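# Hang the blue mug on the mug tree

## Task

Put the blue mug on the mug tree so it hangs by its handle and does not rest on or touch the tree's base.

## Robot and tools

Robot: two arms, left_arm and right_arm, each ending in a five-finger hand. right_arm has a right hand, left_arm a mirrored left hand. Base positions in the scene frame: left_arm (+0.042, +0.288, +0.023) m, right_arm (+0.001, -0.301, +0.012) m, both turned almost not at all about z. Scene frame: origin at table-top height midway between the arms, +x out over the table, +z up, left_arm on the +y side. A camera stand sits behind the arms. Cameras: cam_high (fixed, scene frame), cam_left_wrist and cam_right_wrist (on the hands), each 672x504.

Hand point: a point fixed to the palm, 0.05 m in front of it and 0.15 m from the wrist mount. Its +z runs along straight fingers, +y out of the palm, +x across the palm away from the thumb on the right hand (toward the thumb on the left hand). Straight fingers reach 0.06-0.07 m past the point and lie 0.06 m behind it along -y. A wrist bracket on the little-finger side can strike objects.

Row layout (used by execute_actions and move): one flat list of 28 numbers in [-1, 1] covering both arms, always all 28. Order: left dx, dy, dz, rx, ry, rz; left little, ring, middle, index, thumb_bend, thumb_turn; left force_limit, speed; then the same 14 for the right arm. dx..rz are an offset, not a pose: measured from that arm's Hand target at the start of the action or move, along that arm's own base axes; 1.0 = 0.6 m or 180 degrees; rx, ry, rz form one rotation vector about the Hand target's position. Every row in a list counts from that same start, not from the previous row; repeating an offset moves further. All six pose numbers at 0 re-commands the current Hand target. Orientation is clipped to within 40 degrees of the measured one each step.

Hand motors: +1 open/straight, -1 closed; thumb_turn -1 puts the thumb opposite the fingers. force_limit maps -1..+1 to about 0..10 N (thumb 15 N); speed rises to full at +0.48 (full travel 0.49 s). Use speed -0.94 or lower for a gentle close. Alternative grasp form: write a, b, c in the first three hand places and exactly 0 in the last three (a closes index/middle and bends thumb, b closes ring/little, c swings the thumb in front); all zero means fully open. To send real zeros one by one, use 0.001 in one of them. Nothing means no change: to keep a hand as it is, resend its last executed eight numbers (if none yet, its hand_measured plus hand_force_limit and hand_speed). Fingers plus an opposed thumb hold things 0.035-0.065 m thick, handles down to about 0.025 m. To squeeze more, raise force_limit and send a target more closed than hand_measured; to loosen, send one more open.

Tools:
- execute_actions(actions, cameras): actions is a list of actions, each up to 15 rows, one row per 1/30 s step; a short action holds its last row to 15 steps. Images only if actions is empty or cameras is given (["all"], names, or []).
- move(target, speed, blend, blocking, cameras): target is one 28-number row or up to 15 rows, all offsets from the same starting Hand targets. Straight paths, ending together, 0.5 to 10 s. speed in m/s, 0.002-4.3, default 0.25 (turns up to twice that in rad/s); one value or one per target. blend in m rounds corners; 0 stops at each. Paths ignore obstacles and the other arm; avoid routing close to an arm's own base. blocking=false returns after about 0.5 s while motion continues.
- wait(seconds 0-10): let the scene run holding commands.
- stop(): brake the running move.
- zoom_image(camera, region [x0,y0,x1,y1], at most 504x504 pixels) on the newest image.
- show_instructions(): shows reference pages.
- finished_scene(scene=1): ends the scene permanently; the mug must stay hung without the robot.

Results: end_effector_position (m) and end_effector_quat_wxyz per arm, in that arm's base frame; Hand target (the last commanded pose after clipping, origin for the next offsets); Joint positions, velocities, torques; hand_measured, hand_stopped_by (moving, target, force, stalled, fault), hand_load_n (positive = finger pushed open; near 0 after losing a grip); hand_force_limit, hand_speed. A move adds a "move:" line: done, off_target, moving, held or fault, plus limits (paced = pose clipped, held = steps withheld). Hand points often rest 1-3 cm (up to 5 cm) short, usually low, with no contact; the next command, even zeros, asks again, or send the missing gap as an offset. Reported poses may be a few cm off.

Avoid: knocking things off the work area, dropping the mug or releasing it while moving, fast hits on the tree or table, hard pushes, overloading fingers, any contact or pinching between the two hands (can fail the scene). Long loaded or stretched holds heat motors: MOTOR HOT warns, 100 °C drops the arm for 30-60 s. Objects may get small random nudges.

Each tool is called after "Request:" by a JSON object that holds its "name" and its "arguments".

Reference images:

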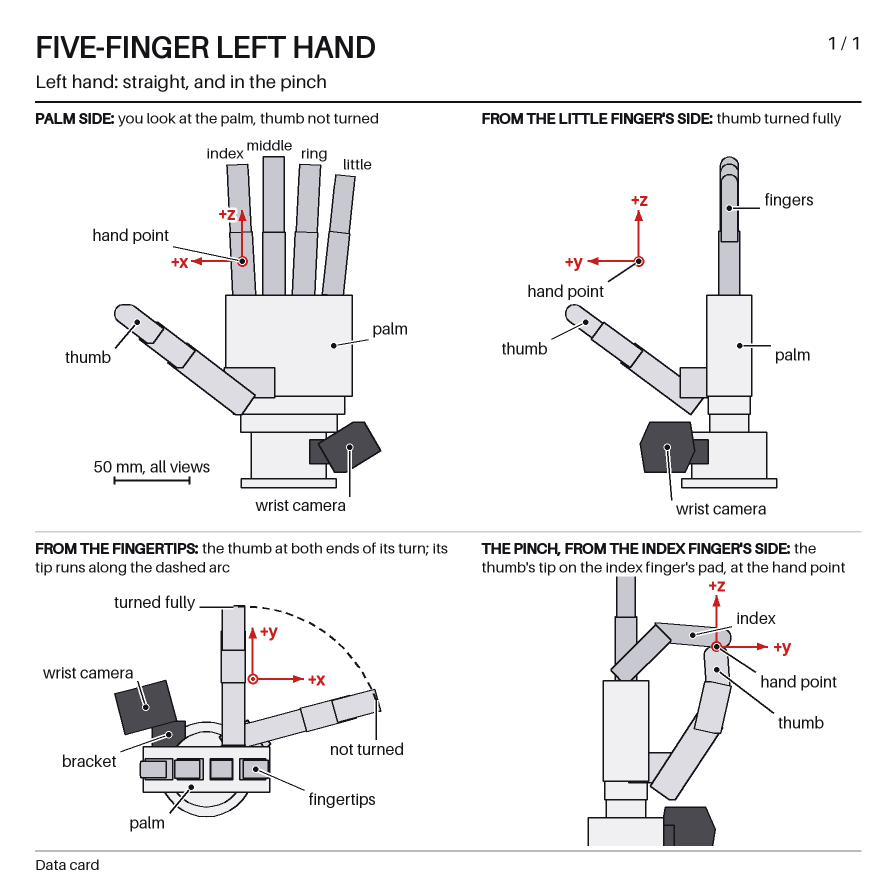

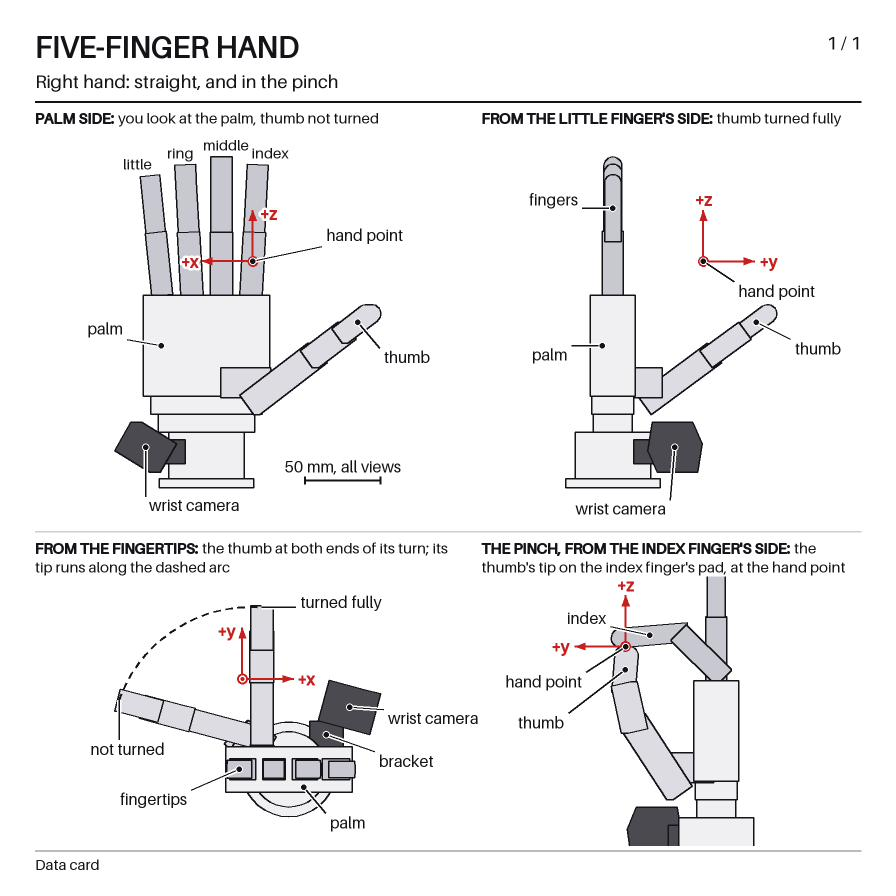

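## Session

Request:
{"name": "execute_actions", "arguments": {"actions": []}}

Scene clock: 0.00 s.
left_arm: end_effector_position=(+0.6561, -0.1088, +0.3611) hand_measured=(+1.000, +1.000, +1.000, +1.000, +1.000, +1.000) hand_load_n=(+0.0, +0.0, +0.0, +0.0, +0.0, +0.0) hand_stopped_by=(target, target, target, target, target, target) hand_force_limit=0.00 hand_speed=-0.80 end_effector_quat_wxyz=(-0.383, +0.791, -0.470, +0.087) | right_arm: end_effector_position=(+0.0886, -0.2295, +0.1179) hand_measured=(+1.000, +1.000, +1.000, +1.000, +1.000, +1.000) hand_load_n=(+0.0, +0.0, +0.5, +0.0, +0.0, -0.5) hand_stopped_by=(target, target, target, target, target, target) hand_force_limit=0.00 hand_speed=-0.80 end_effector_quat_wxyz=(+0.418, +0.772, -0.466, -0.109)
Joint positions: left_arm=[-0.282 1.953 2.367 -1.538 -0.697 -0.616] | right_arm=[-0.494 1.385 0.689 -1.233 0.839 -0.817]
Joint velocities: within noise
Joint torques (N m): no reading
Heat: left arm: hottest waist 30 °C; right arm: hottest wrist pitch 28 °C.
Hand target: left_arm +0.6593, -0.1098, +0.3675; -0.385, +0.791, -0.466, +0.095 | right_arm +0.0928, -0.2317, +0.1194; +0.418, +0.772, -0.468, -0.105

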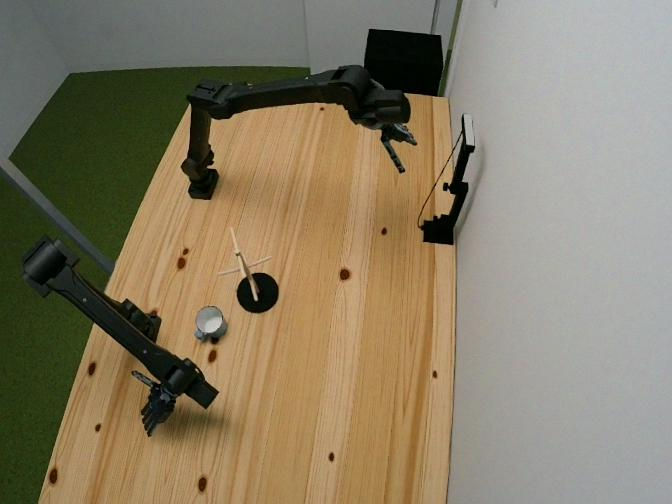

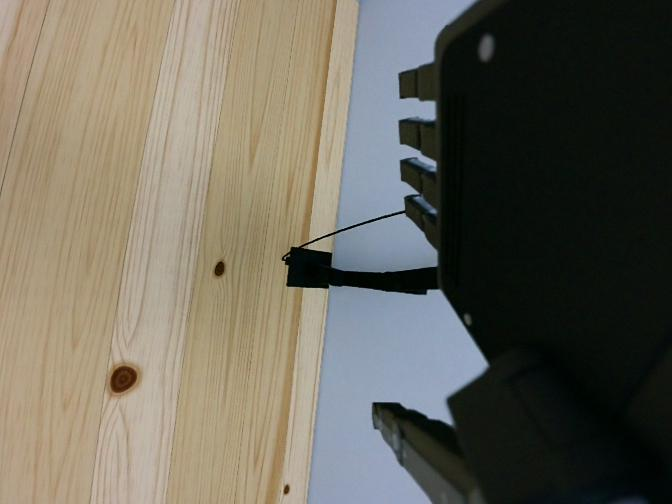

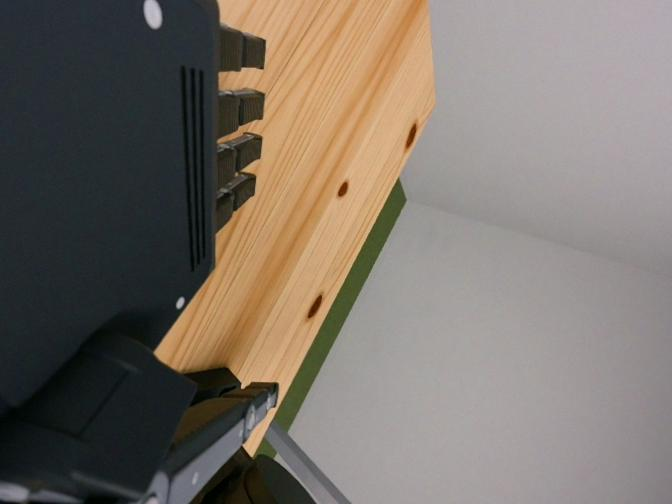

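Request:
{"name": "zoom_image", "arguments": {"camera": "cam_high", "region": [160, 210, 320, 360]}}

Request:
{"name": "zoom_image", "arguments": {"camera": "cam_high", "region": [184, 296, 244, 350]}}

Request:
{"name": "zoom_image", "arguments": {"camera": "cam_high", "region": [0, 200, 300, 450]}}

Scaled by 3.150 from the camera's 672x504 image, which has a finer 960x720 frame.

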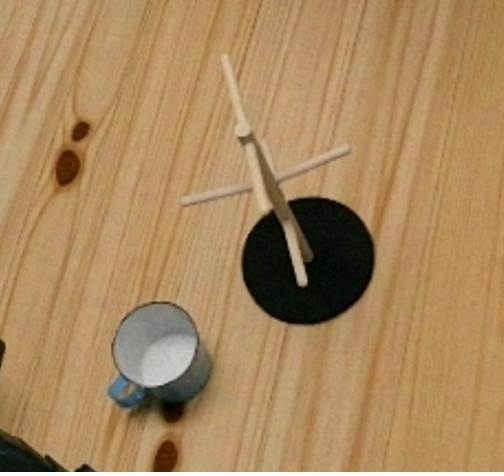

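Scaled by 8.400 from the camera's 672x504 image, which has a finer 960x720 frame.

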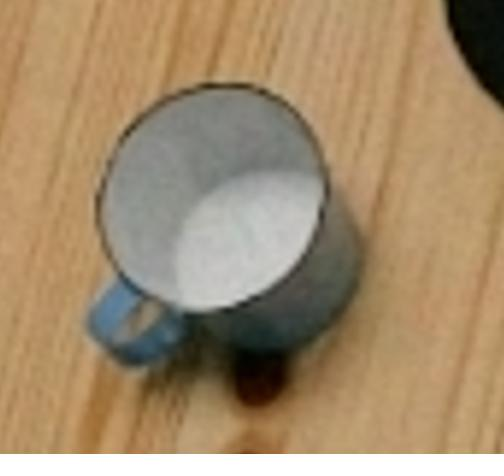

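Scaled by 1.680 from the camera's 672x504 image, which has a finer 960x720 frame.

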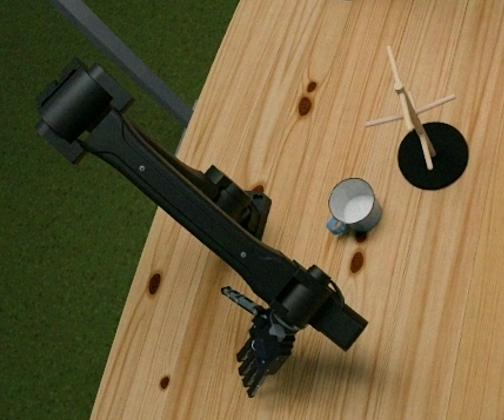

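Request:
{"name": "zoom_image", "arguments": {"camera": "cam_high", "region": [210, 222, 290, 316]}}

Scaled by 5.362 from the camera's 672x504 image, which has a finer 960x720 frame.

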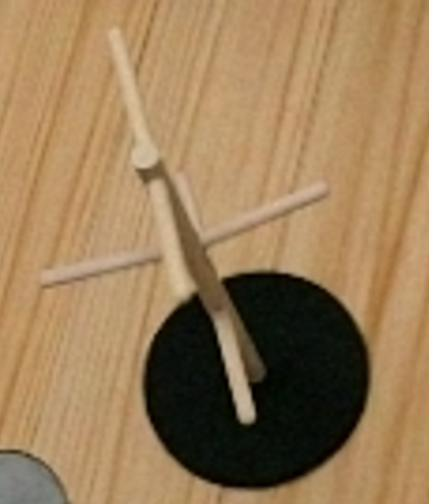

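Request:
{"name": "move", "arguments": {"target": [[-0.5017, 0.1167, 0.0, -0.0374, -0.01, -0.22, 1, 1, 1, 1, 1, 1, 0.0, -0.8, 0, 0, 0, 0, 0, 0, 1, 1, 1, 1, 1, 1, 0.0, -0.8], [-0.8822, -0.3503, -0.2792, -0.0748, -0.0201, -0.44, 1, 1, 1, 1, 1, 1, 0.0, -0.8, 0, 0, 0, 0, 0, 0, 1, 1, 1, 1, 1, 1, 0.0, -0.8]], "speed": 0.3, "blend": [0.06, 0], "cameras": ["all"]}}

Scene clock: 17.63 s.
left_arm: end_effector_position=(+0.1319, -0.3138, +0.1995) hand_measured=(+1.000, +1.000, +1.000, +1.000, +1.000, +1.000) hand_load_n=(+0.0, +0.0, +0.0, +0.0, +0.0, +0.0) hand_stopped_by=(target, target, target, target, target, target) hand_force_limit=0.00 hand_speed=-0.80 end_effector_quat_wxyz=(+0.165, -0.347, +0.839, -0.386) | right_arm: end_effector_position=(+0.0886, -0.2295, +0.1179) hand_measured=(+1.000, +1.000, +1.000, +1.000, +1.000, +1.000) hand_load_n=(+0.0, +0.0, +0.0, +0.0, +0.0, +0.0) hand_stopped_by=(target, target, target, target, target, target) hand_force_limit=0.00 hand_speed=-0.80 end_effector_quat_wxyz=(+0.418, +0.772, -0.466, -0.109)
Joint positions: left_arm=[-1.234 0.758 0.711 -0.711 -0.344 -0.299] | right_arm=[-0.494 1.385 0.689 -1.233 0.839 -0.817]
Joint torques (N m): left_arm=[-1.73 -0.97 9.46 2.29 -0.41 -0.03] | right_arm=[-0.38 -6.65 7.68 -0.39 0.55 -0.11]
Heat: left arm: hottest elbow 33 °C; right arm: hottest wrist pitch 28 °C.
Hand target: left_arm +0.1299, -0.3201, +0.2001; +0.162, -0.346, +0.837, -0.391 | right_arm +0.0928, -0.2317, +0.1194; +0.418, +0.772, -0.468, -0.105
Off the commanded pose: left_arm 0.006 m, 1 deg | right_arm 0.005 m, 0 deg.
move: done
camera_calibration:
cam_left_wrist: T_world_to_cam=[[0.291483, -0.591851, 0.751498, -0.378785], [-0.950465, -0.267855, 0.157704, 0.0145726], [0.107955, -0.760241, -0.640609, -0.0153722], [0, 0, 0, 1]] pos_world=[0.12592, -0.231967, 0.27251]

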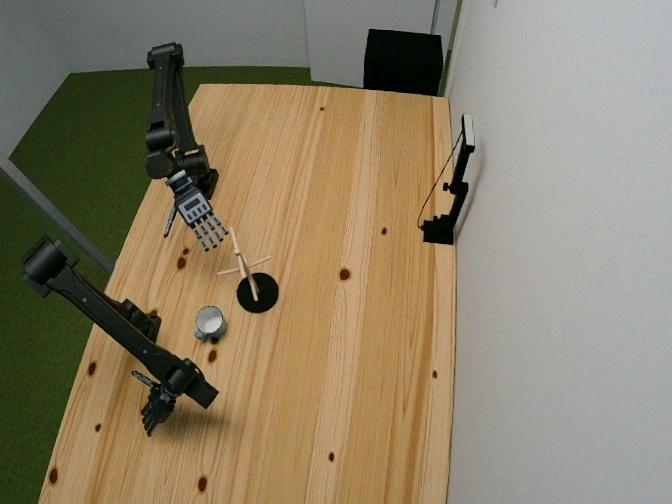

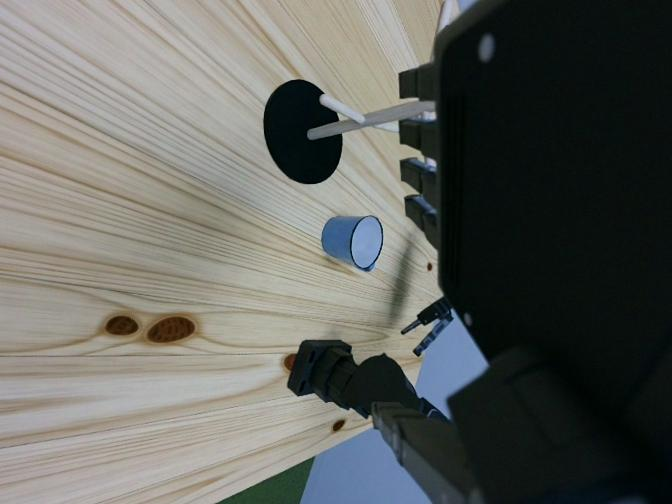

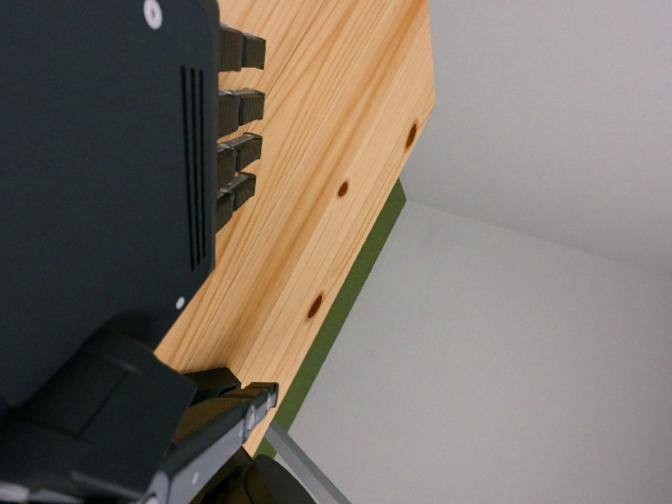

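Request:
{"name": "zoom_image", "arguments": {"camera": "cam_left_wrist", "region": [300, 195, 400, 285]}}

Request:
{"name": "zoom_image", "arguments": {"camera": "cam_left_wrist", "region": [240, 0, 480, 280]}}

Request:
{"name": "zoom_image", "arguments": {"camera": "cam_high", "region": [130, 120, 330, 400]}}

Scaled by 5.040 from the camera's 672x504 image, which has a finer 960x720 frame.

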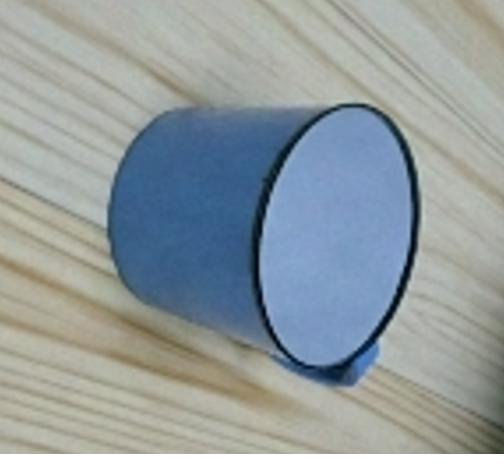

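Scaled by 1.800 from the camera's 672x504 image, which has a finer 960x720 frame.

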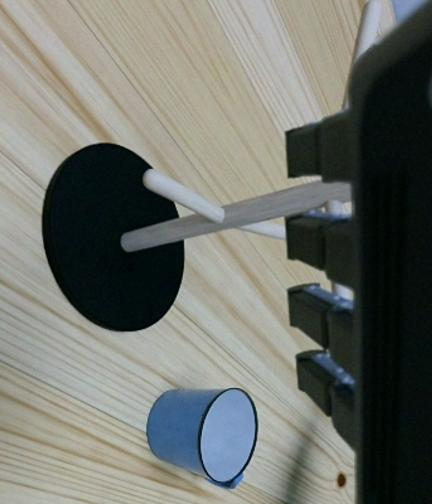

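Scaled by 1.800 from the camera's 672x504 image, which has a finer 960x720 frame.

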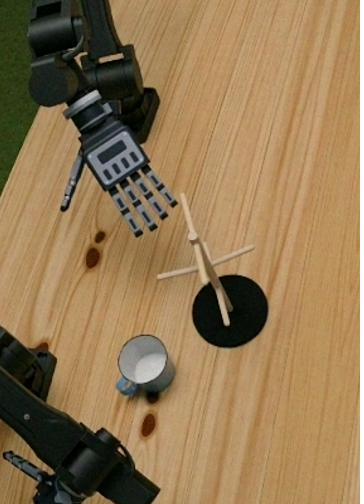

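Request:
{"name": "move", "arguments": {"target": [0.0535, -0.3315, -0.1168, -0.1179, -0.1179, 0, 0.3, 0, 1, 0, 0, 0, 0.0, 0.0, 0, 0, 0, 0, 0, 0, 1, 1, 1, 1, 1, 1, 0.0, -0.8], "speed": 0.2, "cameras": ["cam_left_wrist", "cam_high"]}}

Scene clock: 23.97 s.
left_arm: end_effector_position=(+0.1683, -0.5101, +0.1425) hand_measured=(+1.000, +0.956, +0.550, +0.400, +0.426, -1.000) hand_load_n=(+0.5, +0.0, +0.0, +0.0, +0.0, +0.0) hand_stopped_by=(target, target, target, target, target, target) hand_force_limit=0.00 hand_speed=0.00 end_effector_quat_wxyz=(+0.251, -0.300, +0.697, -0.601) | right_arm: end_effector_position=(+0.0886, -0.2295, +0.1179) hand_measured=(+1.000, +1.000, +1.000, +1.000, +1.000, +1.000) hand_load_n=(+0.0, +0.0, +0.0, +0.0, +0.0, +0.0) hand_stopped_by=(target, target, target, target, target, target) hand_force_limit=0.00 hand_speed=-0.80 end_effector_quat_wxyz=(+0.418, +0.772, -0.466, -0.109)
Joint positions: left_arm=[-1.408 1.395 0.609 0.598 -0.632 -0.122] | right_arm=[-0.494 1.385 0.689 -1.233 0.839 -0.817]
Joint torques (N m): left_arm=[-1.61 -4.42 8.2 1.77 0.16 0.12] | right_arm=[-0.5 -6.36 7.66 -0.38 0.58 -0.12]
Heat: left arm: hottest elbow 34 °C; right arm: hottest wrist pitch 28 °C.
Hand target: left_arm +0.1620, -0.5190, +0.1300; +0.246, -0.293, +0.708, -0.594 | right_arm +0.0928, -0.2317, +0.1194; +0.418, +0.772, -0.468, -0.105
Off the commanded pose: left_arm 0.017 m, 2 deg | right_arm 0.005 m, 0 deg.
move: off_target (left_arm)
camera_calibration:
cam_left_wrist: T_world_to_cam=[[-0.0400236, -0.237408, 0.970585, -0.257418], [-0.956263, -0.272583, -0.106108, 0.0417551], [0.289756, -0.932382, -0.216115, -0.384049], [0, 0, 0, 1]] pos_world=[0.140907, -0.407812, 0.171278]
Images, in order (width x height): cam_high 672x504, cam_left_wrist 672x504.

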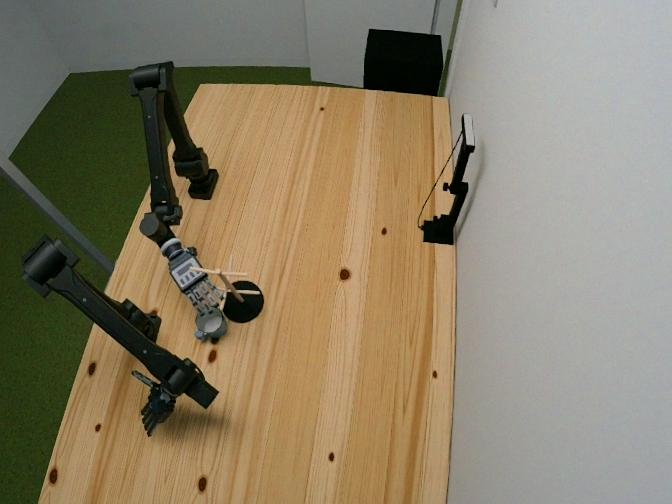

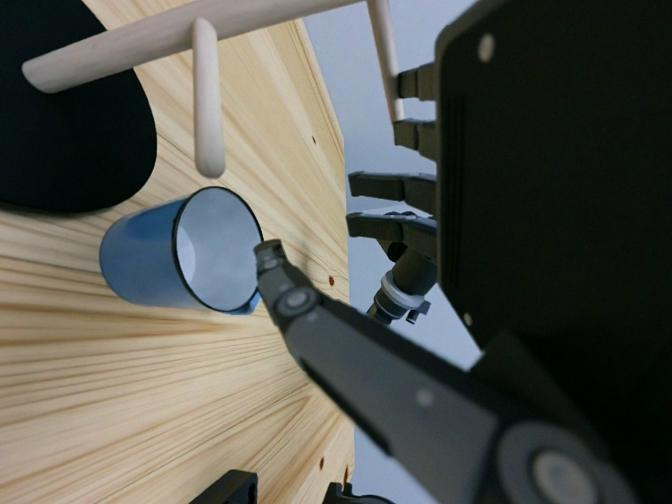

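Request:
{"name": "zoom_image", "arguments": {"camera": "cam_high", "region": [140, 210, 290, 350]}}

Request:
{"name": "zoom_image", "arguments": {"camera": "cam_left_wrist", "region": [0, 0, 480, 400]}}

Scaled by 3.360 from the camera's 672x504 image, which has a finer 960x720 frame.

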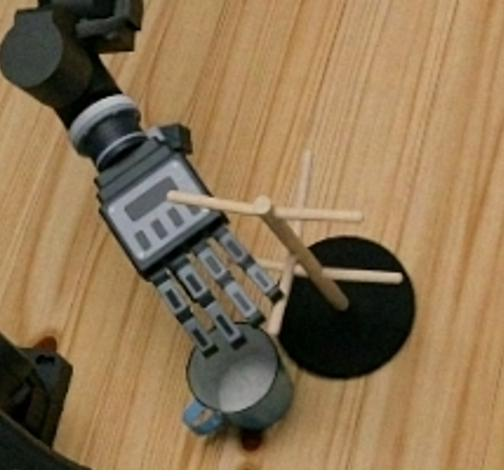

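Scaled by 1.050 from the camera's 672x504 image, which has a finer 960x720 frame.

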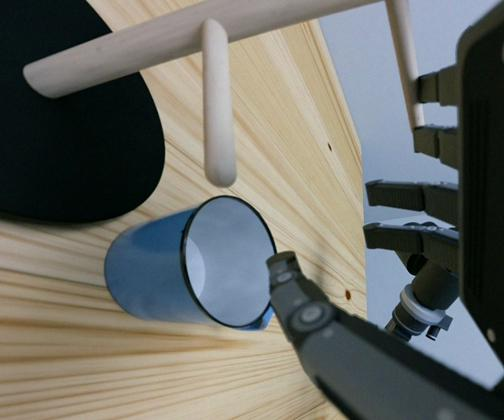

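Request:
{"name": "move", "arguments": {"target": [[-0.095, 0.1267, 0.0, 0, 0, 0, 0.3, 0, 1, 0, 0, 0, 0.0, 0.0, 0, 0, 0, 0, 0, 0, 1, 1, 1, 1, 1, 1, 0.0, -0.8], [-0.1633, 0.2417, 0.01, 0, 0, 0, 0.3, 0, 1, 0, 0, 0, 0.0, 0.0, 0, 0, 0, 0, 0, 0, 1, 1, 1, 1, 1, 1, 0.0, -0.8]], "speed": 0.1, "blend": [0.03, 0], "cameras": ["cam_left_wrist", "cam_high"]}}

Scene clock: 30.07 s.
left_arm: end_effector_position=(+0.0681, -0.3743, +0.1343) hand_measured=(+1.000, +0.956, +0.550, +0.400, +0.426, -1.000) hand_load_n=(+0.0, +0.0, +0.0, +0.0, +0.0, +0.0) hand_stopped_by=(target, target, target, target, target, target) hand_force_limit=0.00 hand_speed=0.00 end_effector_quat_wxyz=(+0.251, -0.293, +0.708, -0.592) | right_arm: end_effector_position=(+0.0886, -0.2295, +0.1179) hand_measured=(+1.000, +1.000, +1.000, +1.000, +1.000, +1.000) hand_load_n=(-0.5, +0.0, +0.0, +0.0, +0.0, +0.0) hand_stopped_by=(target, target, target, target, target, target) hand_force_limit=0.00 hand_speed=-0.80 end_effector_quat_wxyz=(+0.418, +0.772, -0.466, -0.109)
Joint positions: left_arm=[-1.742 0.931 0.3 0.331 -0.944 -0.236] | right_arm=[-0.494 1.385 0.689 -1.233 0.839 -0.817]
Joint torques (N m): left_arm=[-1.67 -2.67 7.65 1.25 -0.46 0.03] | right_arm=[0.03 -6.77 7.79 -0.47 0.57 -0.12]
Heat: left arm: hottest elbow 34 °C; right arm: hottest wrist pitch 28 °C.
Hand target: left_arm +0.0640, -0.3740, +0.1360; +0.246, -0.292, +0.708, -0.594 | right_arm +0.0928, -0.2317, +0.1194; +0.418, +0.772, -0.468, -0.105
Off the commanded pose: left_arm 0.004 m, 1 deg | right_arm 0.005 m, 0 deg.
move: done
camera_calibration:
cam_left_wrist: T_world_to_cam=[[-0.0404399, -0.266083, 0.963102, -0.230826], [-0.959717, -0.257878, -0.111544, -0.0114113], [0.278043, -0.928816, -0.244935, -0.224175], [0, 0, 0, 1]] pos_world=[0.042044, -0.272579, 0.166128]
Images, in order (width x height): cam_high 672x504, cam_left_wrist 672x504.

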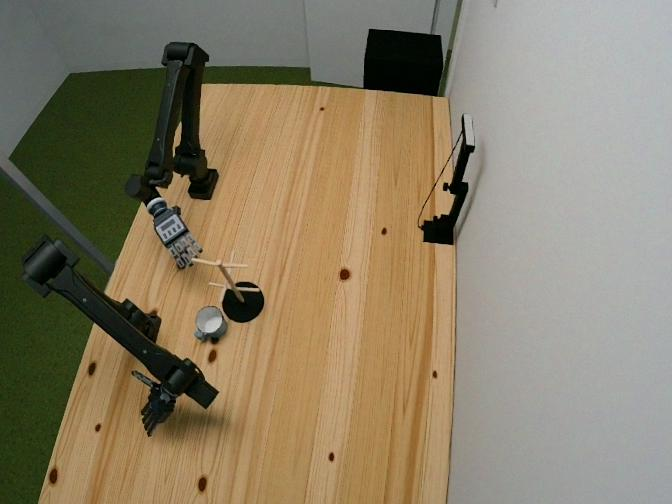

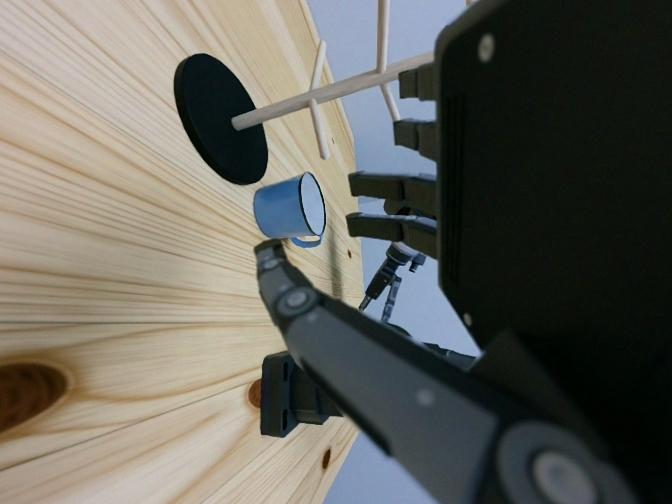

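Request:
{"name": "zoom_image", "arguments": {"camera": "cam_left_wrist", "region": [160, 0, 440, 260]}}

Request:
{"name": "zoom_image", "arguments": {"camera": "cam_left_wrist", "region": [240, 160, 340, 260]}}

Request:
{"name": "zoom_image", "arguments": {"camera": "cam_high", "region": [140, 200, 290, 360]}}

Scaled by 1.800 from the camera's 672x504 image, which has a finer 960x720 frame.

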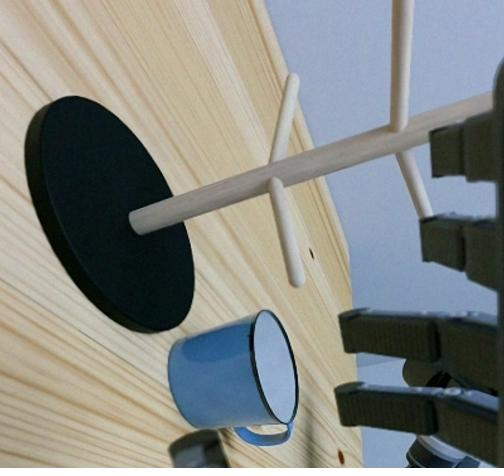

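Scaled by 5.040 from the camera's 672x504 image, which has a finer 960x720 frame.

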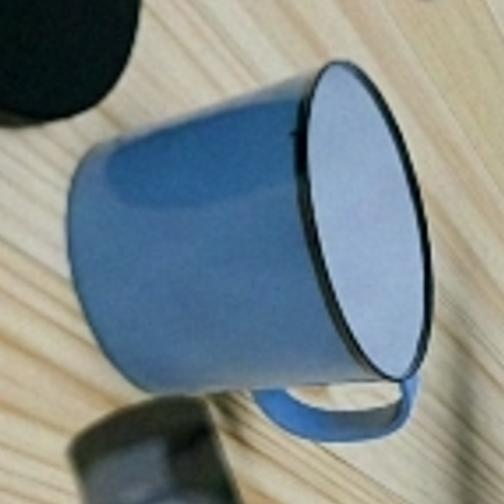

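Scaled by 3.150 from the camera's 672x504 image, which has a finer 960x720 frame.

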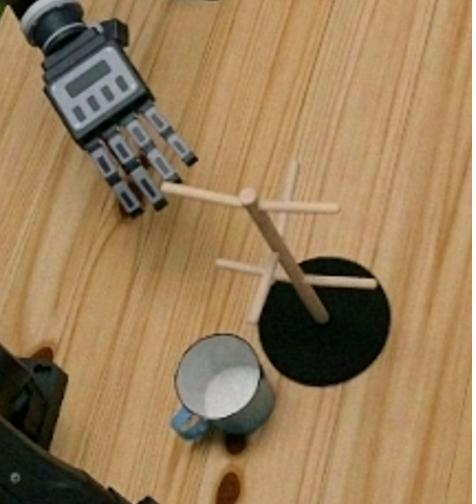

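Request:
{"name": "zoom_image", "arguments": {"camera": "cam_left_wrist", "region": [290, 30, 350, 170]}}

Request:
{"name": "zoom_image", "arguments": {"camera": "cam_high", "region": [185, 240, 265, 320]}}

Scaled by 3.600 from the camera's 672x504 image, which has a finer 960x720 frame.

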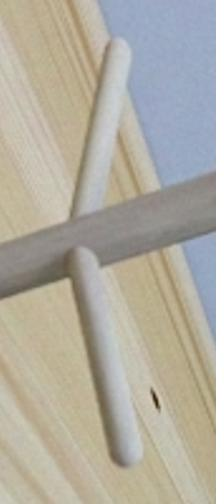

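Scaled by 6.300 from the camera's 672x504 image, which has a finer 960x720 frame.

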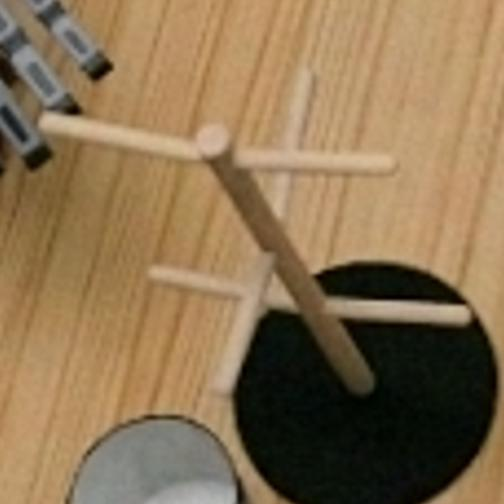

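Request:
{"name": "move", "arguments": {"target": [0.1142, 0.0442, -0.0317, -0.0264, -0.0104, -0.2495, 0, 0, 0, 0, 0, 0, 0.0, 0.0, 0, 0, 0, 0, 0, 0, 1, 1, 1, 1, 1, 1, 0.0, -0.8], "speed": 0.15, "cameras": ["cam_left_wrist", "cam_high"]}}

Scene clock: 42.10 s.
left_arm: end_effector_position=(+0.1181, -0.3383, +0.1040) hand_measured=(+1.000, +1.000, +1.000, +1.000, +1.000, +1.000) hand_load_n=(+0.0, -0.5, +0.0, +0.0, +0.0, +0.0) hand_stopped_by=(target, target, target, target, target, target) hand_force_limit=0.00 hand_speed=0.00 end_effector_quat_wxyz=(-0.015, -0.008, +0.746, -0.666) | right_arm: end_effector_position=(+0.0886, -0.2295, +0.1179) hand_measured=(+1.000, +1.000, +1.000, +1.000, +1.000, +1.000) hand_load_n=(+0.0, +0.0, +0.0, +0.0, +0.0, +0.0) hand_stopped_by=(target, target, target, target, target, target) hand_force_limit=0.00 hand_speed=-0.80 end_effector_quat_wxyz=(+0.418, +0.772, -0.466, -0.109)
Joint positions: left_arm=[-0.781 1.093 0.185 0.746 0.795 0.083] | right_arm=[-0.494 1.385 0.689 -1.233 0.839 -0.817]
Joint torques (N m): left_arm=[0.38 -1.55 8.94 2.58 0.15 0.17] | right_arm=[-0.73 -6.71 7.61 -0.39 0.57 -0.12]
Heat: left arm: hottest elbow 34 °C; right arm: hottest wrist pitch 28 °C.
Hand target: left_arm +0.1325, -0.3475, +0.1170; +0.000, +0.000, +0.737, -0.676 | right_arm +0.0928, -0.2317, +0.1194; +0.418, +0.772, -0.468, -0.105
Off the commanded pose: left_arm 0.021 m, 2 deg | right_arm 0.005 m, 0 deg.
move: off_target (left_arm)
camera_calibration:
cam_left_wrist: T_world_to_cam=[[-0.176596, -0.0976871, 0.979424, -0.118748], [-0.858636, 0.501764, -0.104772, 0.286861], [-0.481204, -0.859471, -0.172487, -0.106365], [0, 0, 0, 1]] pos_world=[0.174156, -0.246954, 0.128013]
Images, in order (width x height): cam_high 672x504, cam_left_wrist 672x504.

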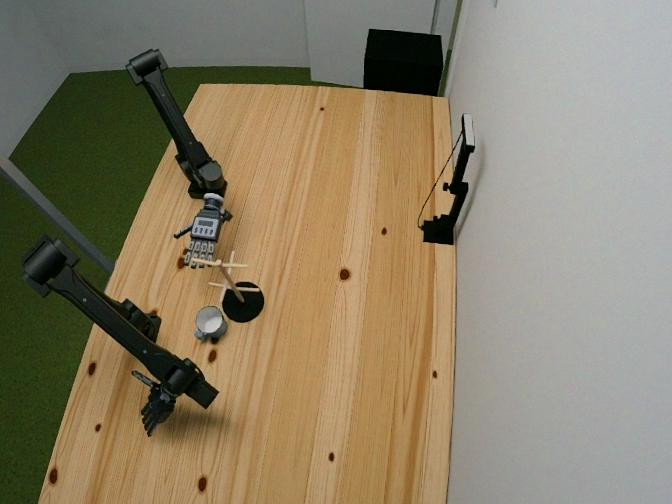

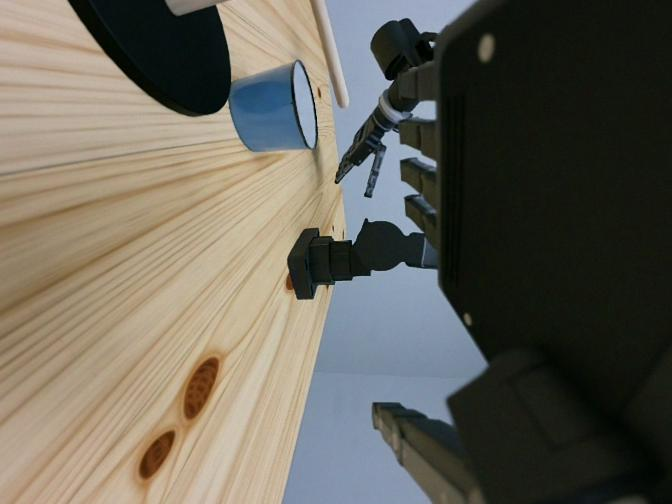

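Request:
{"name": "zoom_image", "arguments": {"camera": "cam_high", "region": [150, 170, 290, 350]}}

Request:
{"name": "zoom_image", "arguments": {"camera": "cam_left_wrist", "region": [60, 0, 460, 260]}}

Scaled by 2.800 from the camera's 672x504 image, which has a finer 960x720 frame.

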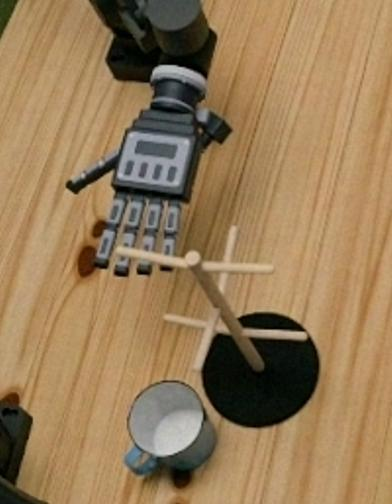

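Scaled by 1.260 from the camera's 672x504 image, which has a finer 960x720 frame.

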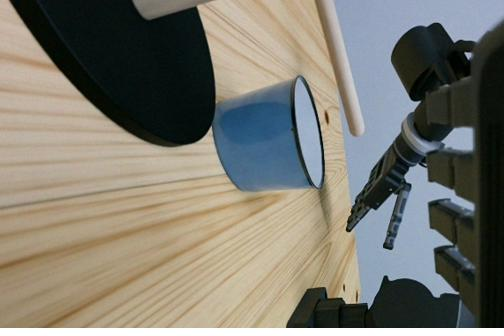

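Request:
{"name": "move", "arguments": {"target": [[0.0, -0.0125, 0.03, 0, 0, 0, 0, 0, 0, 0, 0, 0, 0.0, 0.0, 0, 0, 0, 0, 0, 0, 1, 1, 1, 1, 1, 1, 0.0, -0.8], [0.1, -0.0125, 0.03, 0, 0, 0, 0, 0, 0, 0, 0, 0, 0.0, 0.0, 0, 0, 0, 0, 0, 0, 1, 1, 1, 1, 1, 1, 0.0, -0.8]], "speed": 0.08, "blend": [0.01, 0], "cameras": ["cam_left_wrist", "cam_high"]}}

Scene clock: 44.27 s.
left_arm: end_effector_position=(+0.1771, -0.3477, +0.1238) hand_measured=(+1.000, +1.000, +1.000, +1.000, +1.000, +1.000) hand_load_n=(+0.0, +0.0, +0.0, -0.5, +0.0, +0.0) hand_stopped_by=(target, target, target, target, target, target) hand_force_limit=0.00 hand_speed=0.00 end_effector_quat_wxyz=(-0.015, -0.009, +0.744, -0.668) | right_arm: end_effector_position=(+0.0886, -0.2295, +0.1179) hand_measured=(+1.000, +1.000, +1.000, +1.000, +1.000, +1.000) hand_load_n=(+0.0, -0.5, +0.0, +0.0, +0.0, +0.0) hand_stopped_by=(target, target, target, target, target, target) hand_force_limit=0.00 hand_speed=-0.80 end_effector_quat_wxyz=(+0.418, +0.772, -0.466, -0.109)
Joint positions: left_arm=[-0.649 1.196 0.328 0.691 0.925 0.107] | right_arm=[-0.494 1.385 0.689 -1.233 0.839 -0.817]
Joint torques (N m): left_arm=[0.26 -2.61 9.25 2.18 0.2 0.2] | right_arm=[-0.62 -6.12 7.79 -0.38 0.57 -0.13]
Heat: left arm: hottest elbow 35 °C; right arm: hottest wrist pitch 28 °C.
Hand target: left_arm +0.1925, -0.3549, +0.1349; +0.000, +0.000, +0.737, -0.676 | right_arm +0.0928, -0.2317, +0.1194; +0.418, +0.772, -0.468, -0.105
Off the commanded pose: left_arm 0.020 m, 2 deg | right_arm 0.005 m, 0 deg.
move: off_target (left_arm); blend cut to 0.0098 m at target 1
camera_calibration:
cam_left_wrist: T_world_to_cam=[[-0.17514, -0.0911051, 0.980319, -0.126668], [-0.859715, 0.499401, -0.107182, 0.344011], [-0.479808, -0.861567, -0.16579, -0.0844157], [0, 0, 0, 1]] pos_world=[0.233063, -0.256069, 0.147051]
Images, in order (width x height): cam_high 672x504, cam_left_wrist 672x504.

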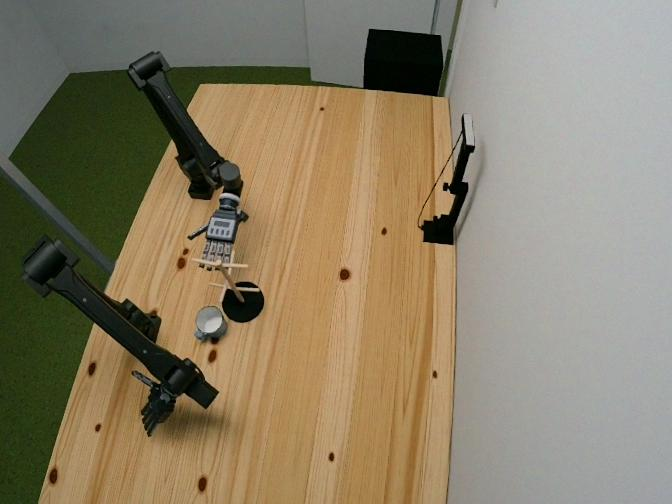

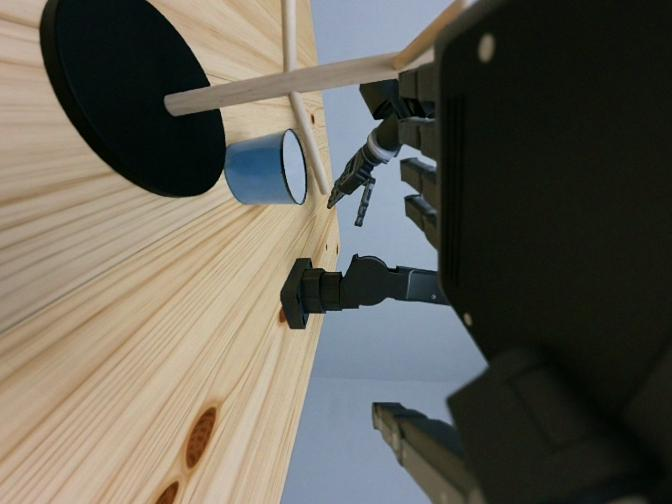

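Request:
{"name": "zoom_image", "arguments": {"camera": "cam_high", "region": [180, 190, 280, 330]}}

Request:
{"name": "zoom_image", "arguments": {"camera": "cam_left_wrist", "region": [240, 0, 480, 220]}}

Scaled by 3.600 from the camera's 672x504 image, which has a finer 960x720 frame.

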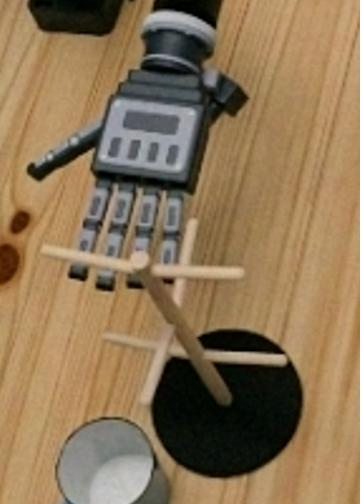

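Scaled by 2.100 from the camera's 672x504 image, which has a finer 960x720 frame.

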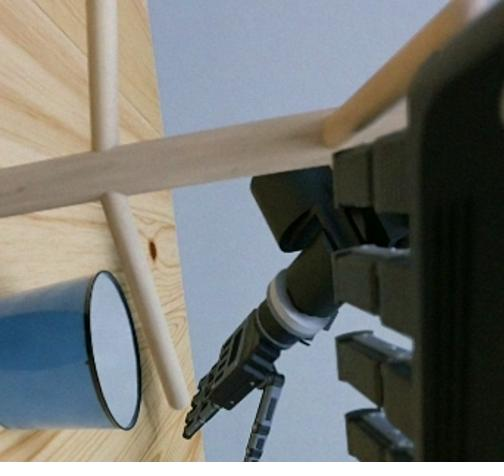

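Request:
{"name": "move", "arguments": {"target": [0.1417, -0.005, 0.005, 0, 0, 0, 0, 0, 0, 0, 0, 0, 0.0, 0.0, 0, 0, 0, 0, 0, 0, 1, 1, 1, 1, 1, 1, 0.0, -0.8], "speed": 0.06, "cameras": ["cam_left_wrist", "cam_high"]}}

Scene clock: 46.43 s.
left_arm: end_effector_position=(+0.2579, -0.3526, +0.1285) hand_measured=(+1.000, +1.000, +1.000, +1.000, +1.000, +1.000) hand_load_n=(-1.0, +0.0, +0.0, +0.0, +0.0, +0.0) hand_stopped_by=(target, target, target, target, target, target) hand_force_limit=0.00 hand_speed=0.00 end_effector_quat_wxyz=(-0.016, -0.007, +0.741, -0.672) | right_arm: end_effector_position=(+0.0886, -0.2295, +0.1179) hand_measured=(+1.000, +1.000, +1.000, +1.000, +1.000, +1.000) hand_load_n=(+0.0, +0.0, +0.0, +0.0, +0.0, +0.0) hand_stopped_by=(target, target, target, target, target, target) hand_force_limit=0.00 hand_speed=-0.80 end_effector_quat_wxyz=(+0.418, +0.772, -0.466, -0.109)
Joint positions: left_arm=[-0.512 1.39 0.511 0.676 1.064 0.144] | right_arm=[-0.494 1.385 0.689 -1.233 0.839 -0.817]
Joint torques (N m): left_arm=[0.44 -5.48 9.7 1.52 0.08 0.25] | right_arm=[-0.32 -6.3 7.5 -0.38 0.6 -0.11]
Heat: left arm: hottest elbow 35 °C; right arm: hottest wrist pitch 28 °C.
Hand target: left_arm +0.2776, -0.3579, +0.1379; +0.000, +0.000, +0.737, -0.676 | right_arm +0.0928, -0.2317, +0.1194; +0.418, +0.772, -0.468, -0.105
Off the commanded pose: left_arm 0.022 m, 2 deg | right_arm 0.005 m, 0 deg.
move: off_target (left_arm)
camera_calibration:
cam_left_wrist: T_world_to_cam=[[-0.177239, -0.0815866, 0.98078, -0.113695], [-0.857154, 0.502489, -0.113099, 0.417618], [-0.483604, -0.860726, -0.158993, -0.0487381], [0, 0, 0, 1]] pos_world=[0.314242, -0.261075, 0.150993]
Images, in order (width x height): cam_high 672x504, cam_left_wrist 672x504.

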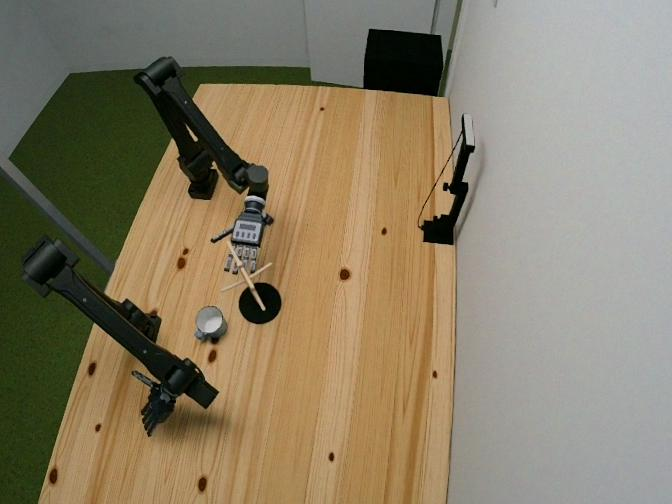

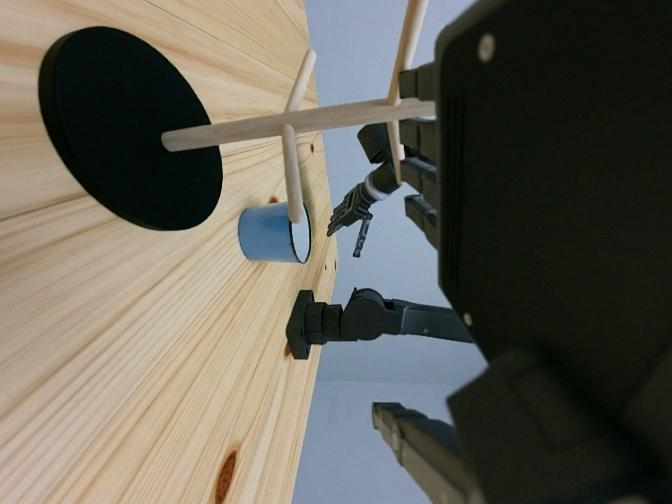

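Request:
{"name": "zoom_image", "arguments": {"camera": "cam_high", "region": [190, 190, 310, 340]}}

Scaled by 3.360 from the camera's 672x504 image, which has a finer 960x720 frame.

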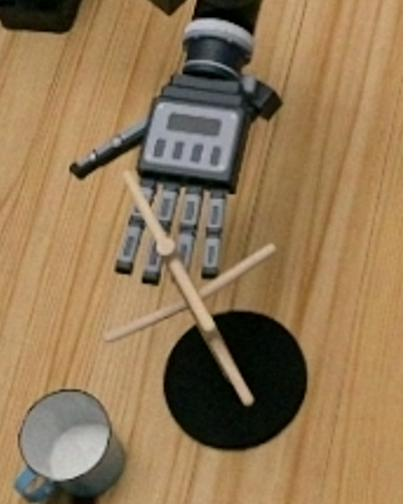

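Request:
{"name": "move", "arguments": {"target": [-0.266, 0.0215, 0.0, 0, 0, 0, 0, 0, 0, 0, 0, 0, 0.0, 0.0, 0, 0, 0, 0, 0, 0, 1, 1, 1, 1, 1, 1, 0.0, -0.8], "speed": 0.15}}

Request:
{"name": "move", "arguments": {"target": [[0.0, -0.125, 0.0167, 0.0135, 0.0049, 0.1109, -1, -1, 0.4, 0.4, 0.42, -1, 0.0, 0.0, 0, 0, 0, 0, 0, 0, 1, 1, 1, 1, 1, 1, 0.0, -0.8], [0.0617, -0.265, 0.0118, 0.027, 0.0098, 0.2218, -1, -1, 0.4, 0.4, 0.42, -1, 0.0, 0.0, 0, 0, 0, 0, 0, 0, 1, 1, 1, 1, 1, 1, 0.0, -0.8]], "speed": 0.12, "blend": [0.03, 0], "cameras": ["cam_left_wrist", "cam_high"]}}

Scene clock: 51.23 s.
left_arm: end_effector_position=(+0.1230, -0.3445, +0.1369) hand_measured=(+1.000, +1.000, +1.000, +1.000, +1.000, +1.000) hand_load_n=(+0.0, +0.0, +0.0, +0.0, +0.0, +0.0) hand_stopped_by=(target, target, target, target, target, target) hand_force_limit=0.00 hand_speed=0.00 end_effector_quat_wxyz=(+0.005, -0.001, +0.737, -0.676) | right_arm: end_effector_position=(+0.0886, -0.2295, +0.1179) hand_measured=(+1.000, +1.000, +1.000, +1.000, +1.000, +1.000) hand_load_n=(+0.0, +0.5, +0.0, +0.0, +0.0, +0.0) hand_stopped_by=(target, target, target, target, target, target) hand_force_limit=0.00 hand_speed=-0.80 end_effector_quat_wxyz=(+0.418, +0.772, -0.466, -0.109)
Joint positions: left_arm=[-0.797 0.965 0.224 0.622 0.761 0.089] | right_arm=[-0.494 1.385 0.689 -1.233 0.839 -0.817]
Joint torques (N m): left_arm=[-1.61 -2.78 7.13 1.5 -0.07 0] | right_arm=[-0.56 -6.59 7.8 -0.36 0.59 -0.08]
Heat: left arm: hottest elbow 36 °C; right arm: hottest wrist pitch 28 °C.
Hand target: left_arm +0.1181, -0.3451, +0.1380; +0.000, +0.000, +0.737, -0.676 | right_arm +0.0928, -0.2317, +0.1194; +0.418, +0.772, -0.468, -0.105
Off the commanded pose: left_arm 0.005 m, 1 deg | right_arm 0.005 m, 0 deg.
move: done

Scene clock: 54.77 s.
left_arm: end_effector_position=(+0.1573, -0.4878, +0.1345) hand_measured=(-1.000, -1.000, +0.400, +0.400, +0.420, -1.000) hand_load_n=(+0.0, -0.5, +0.0, +0.0, +0.0, +0.0) hand_stopped_by=(target, target, target, target, target, target) hand_force_limit=0.00 hand_speed=0.00 end_effector_quat_wxyz=(+0.225, -0.261, +0.725, -0.597) | right_arm: end_effector_position=(+0.0886, -0.2295, +0.1179) hand_measured=(+1.000, +1.000, +1.000, +1.000, +1.000, +1.000) hand_load_n=(+0.0, +0.0, +0.0, +0.0, +0.0, +0.0) hand_stopped_by=(target, target, target, target, target, target) hand_force_limit=0.00 hand_speed=-0.80 end_effector_quat_wxyz=(+0.418, +0.772, -0.466, -0.109)
Joint positions: left_arm=[-1.38 1.319 0.542 0.562 -0.506 -0.091] | right_arm=[-0.494 1.385 0.689 -1.233 0.839 -0.817]
Joint torques (N m): left_arm=[-1.55 -4.48 10.19 1.63 -0.3 0.04] | right_arm=[-0.5 -6.48 7.66 -0.38 0.56 -0.1]
Heat: left arm: hottest elbow 36 °C; right arm: hottest wrist pitch 28 °C.
Hand target: left_arm +0.1549, -0.5040, +0.1449; +0.219, -0.262, +0.720, -0.604 | right_arm +0.0928, -0.2317, +0.1194; +0.418, +0.772, -0.468, -0.105
Off the commanded pose: left_arm 0.020 m, 1 deg | right_arm 0.005 m, 0 deg.
move: off_target (left_arm)
camera_calibration:
cam_left_wrist: T_world_to_cam=[[-0.0588023, -0.274689, 0.959733, -0.258456], [-0.979244, -0.170931, -0.108921, 0.0901424], [0.193967, -0.946218, -0.258937, -0.347639], [0, 0, 0, 1]] pos_world=[0.140504, -0.384529, 0.16785]
Images, in order (width x height): cam_high 672x504, cam_left_wrist 672x504.

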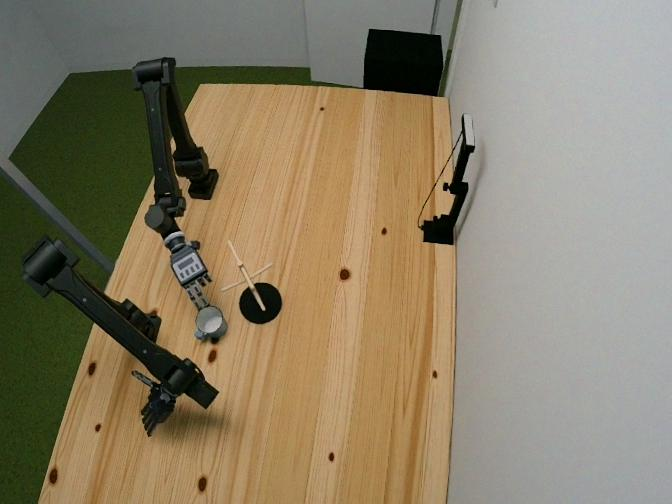

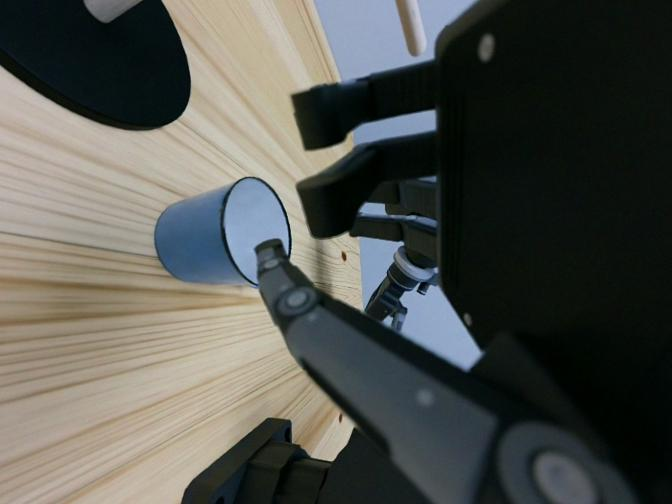

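Request:
{"name": "zoom_image", "arguments": {"camera": "cam_left_wrist", "region": [130, 150, 330, 310]}}

Request:
{"name": "zoom_image", "arguments": {"camera": "cam_high", "region": [140, 200, 290, 350]}}

Scaled by 2.520 from the camera's 672x504 image, which has a finer 960x720 frame.

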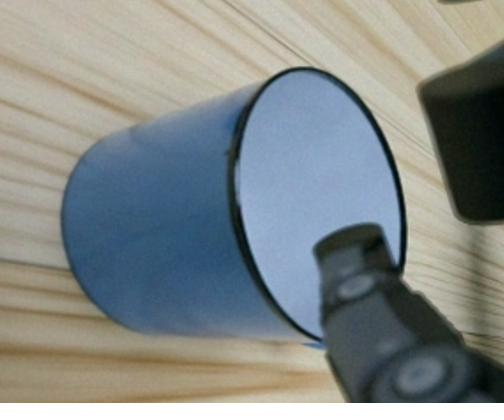

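Scaled by 3.360 from the camera's 672x504 image, which has a finer 960x720 frame.

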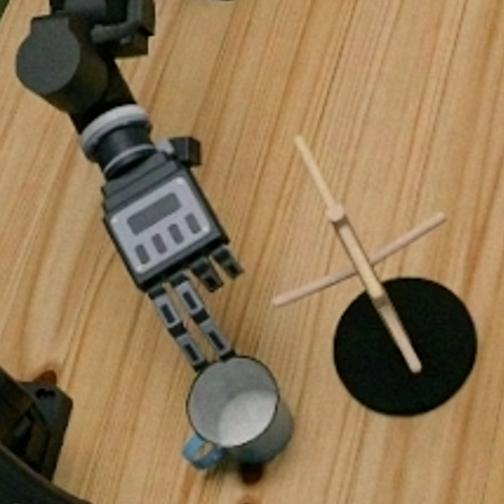

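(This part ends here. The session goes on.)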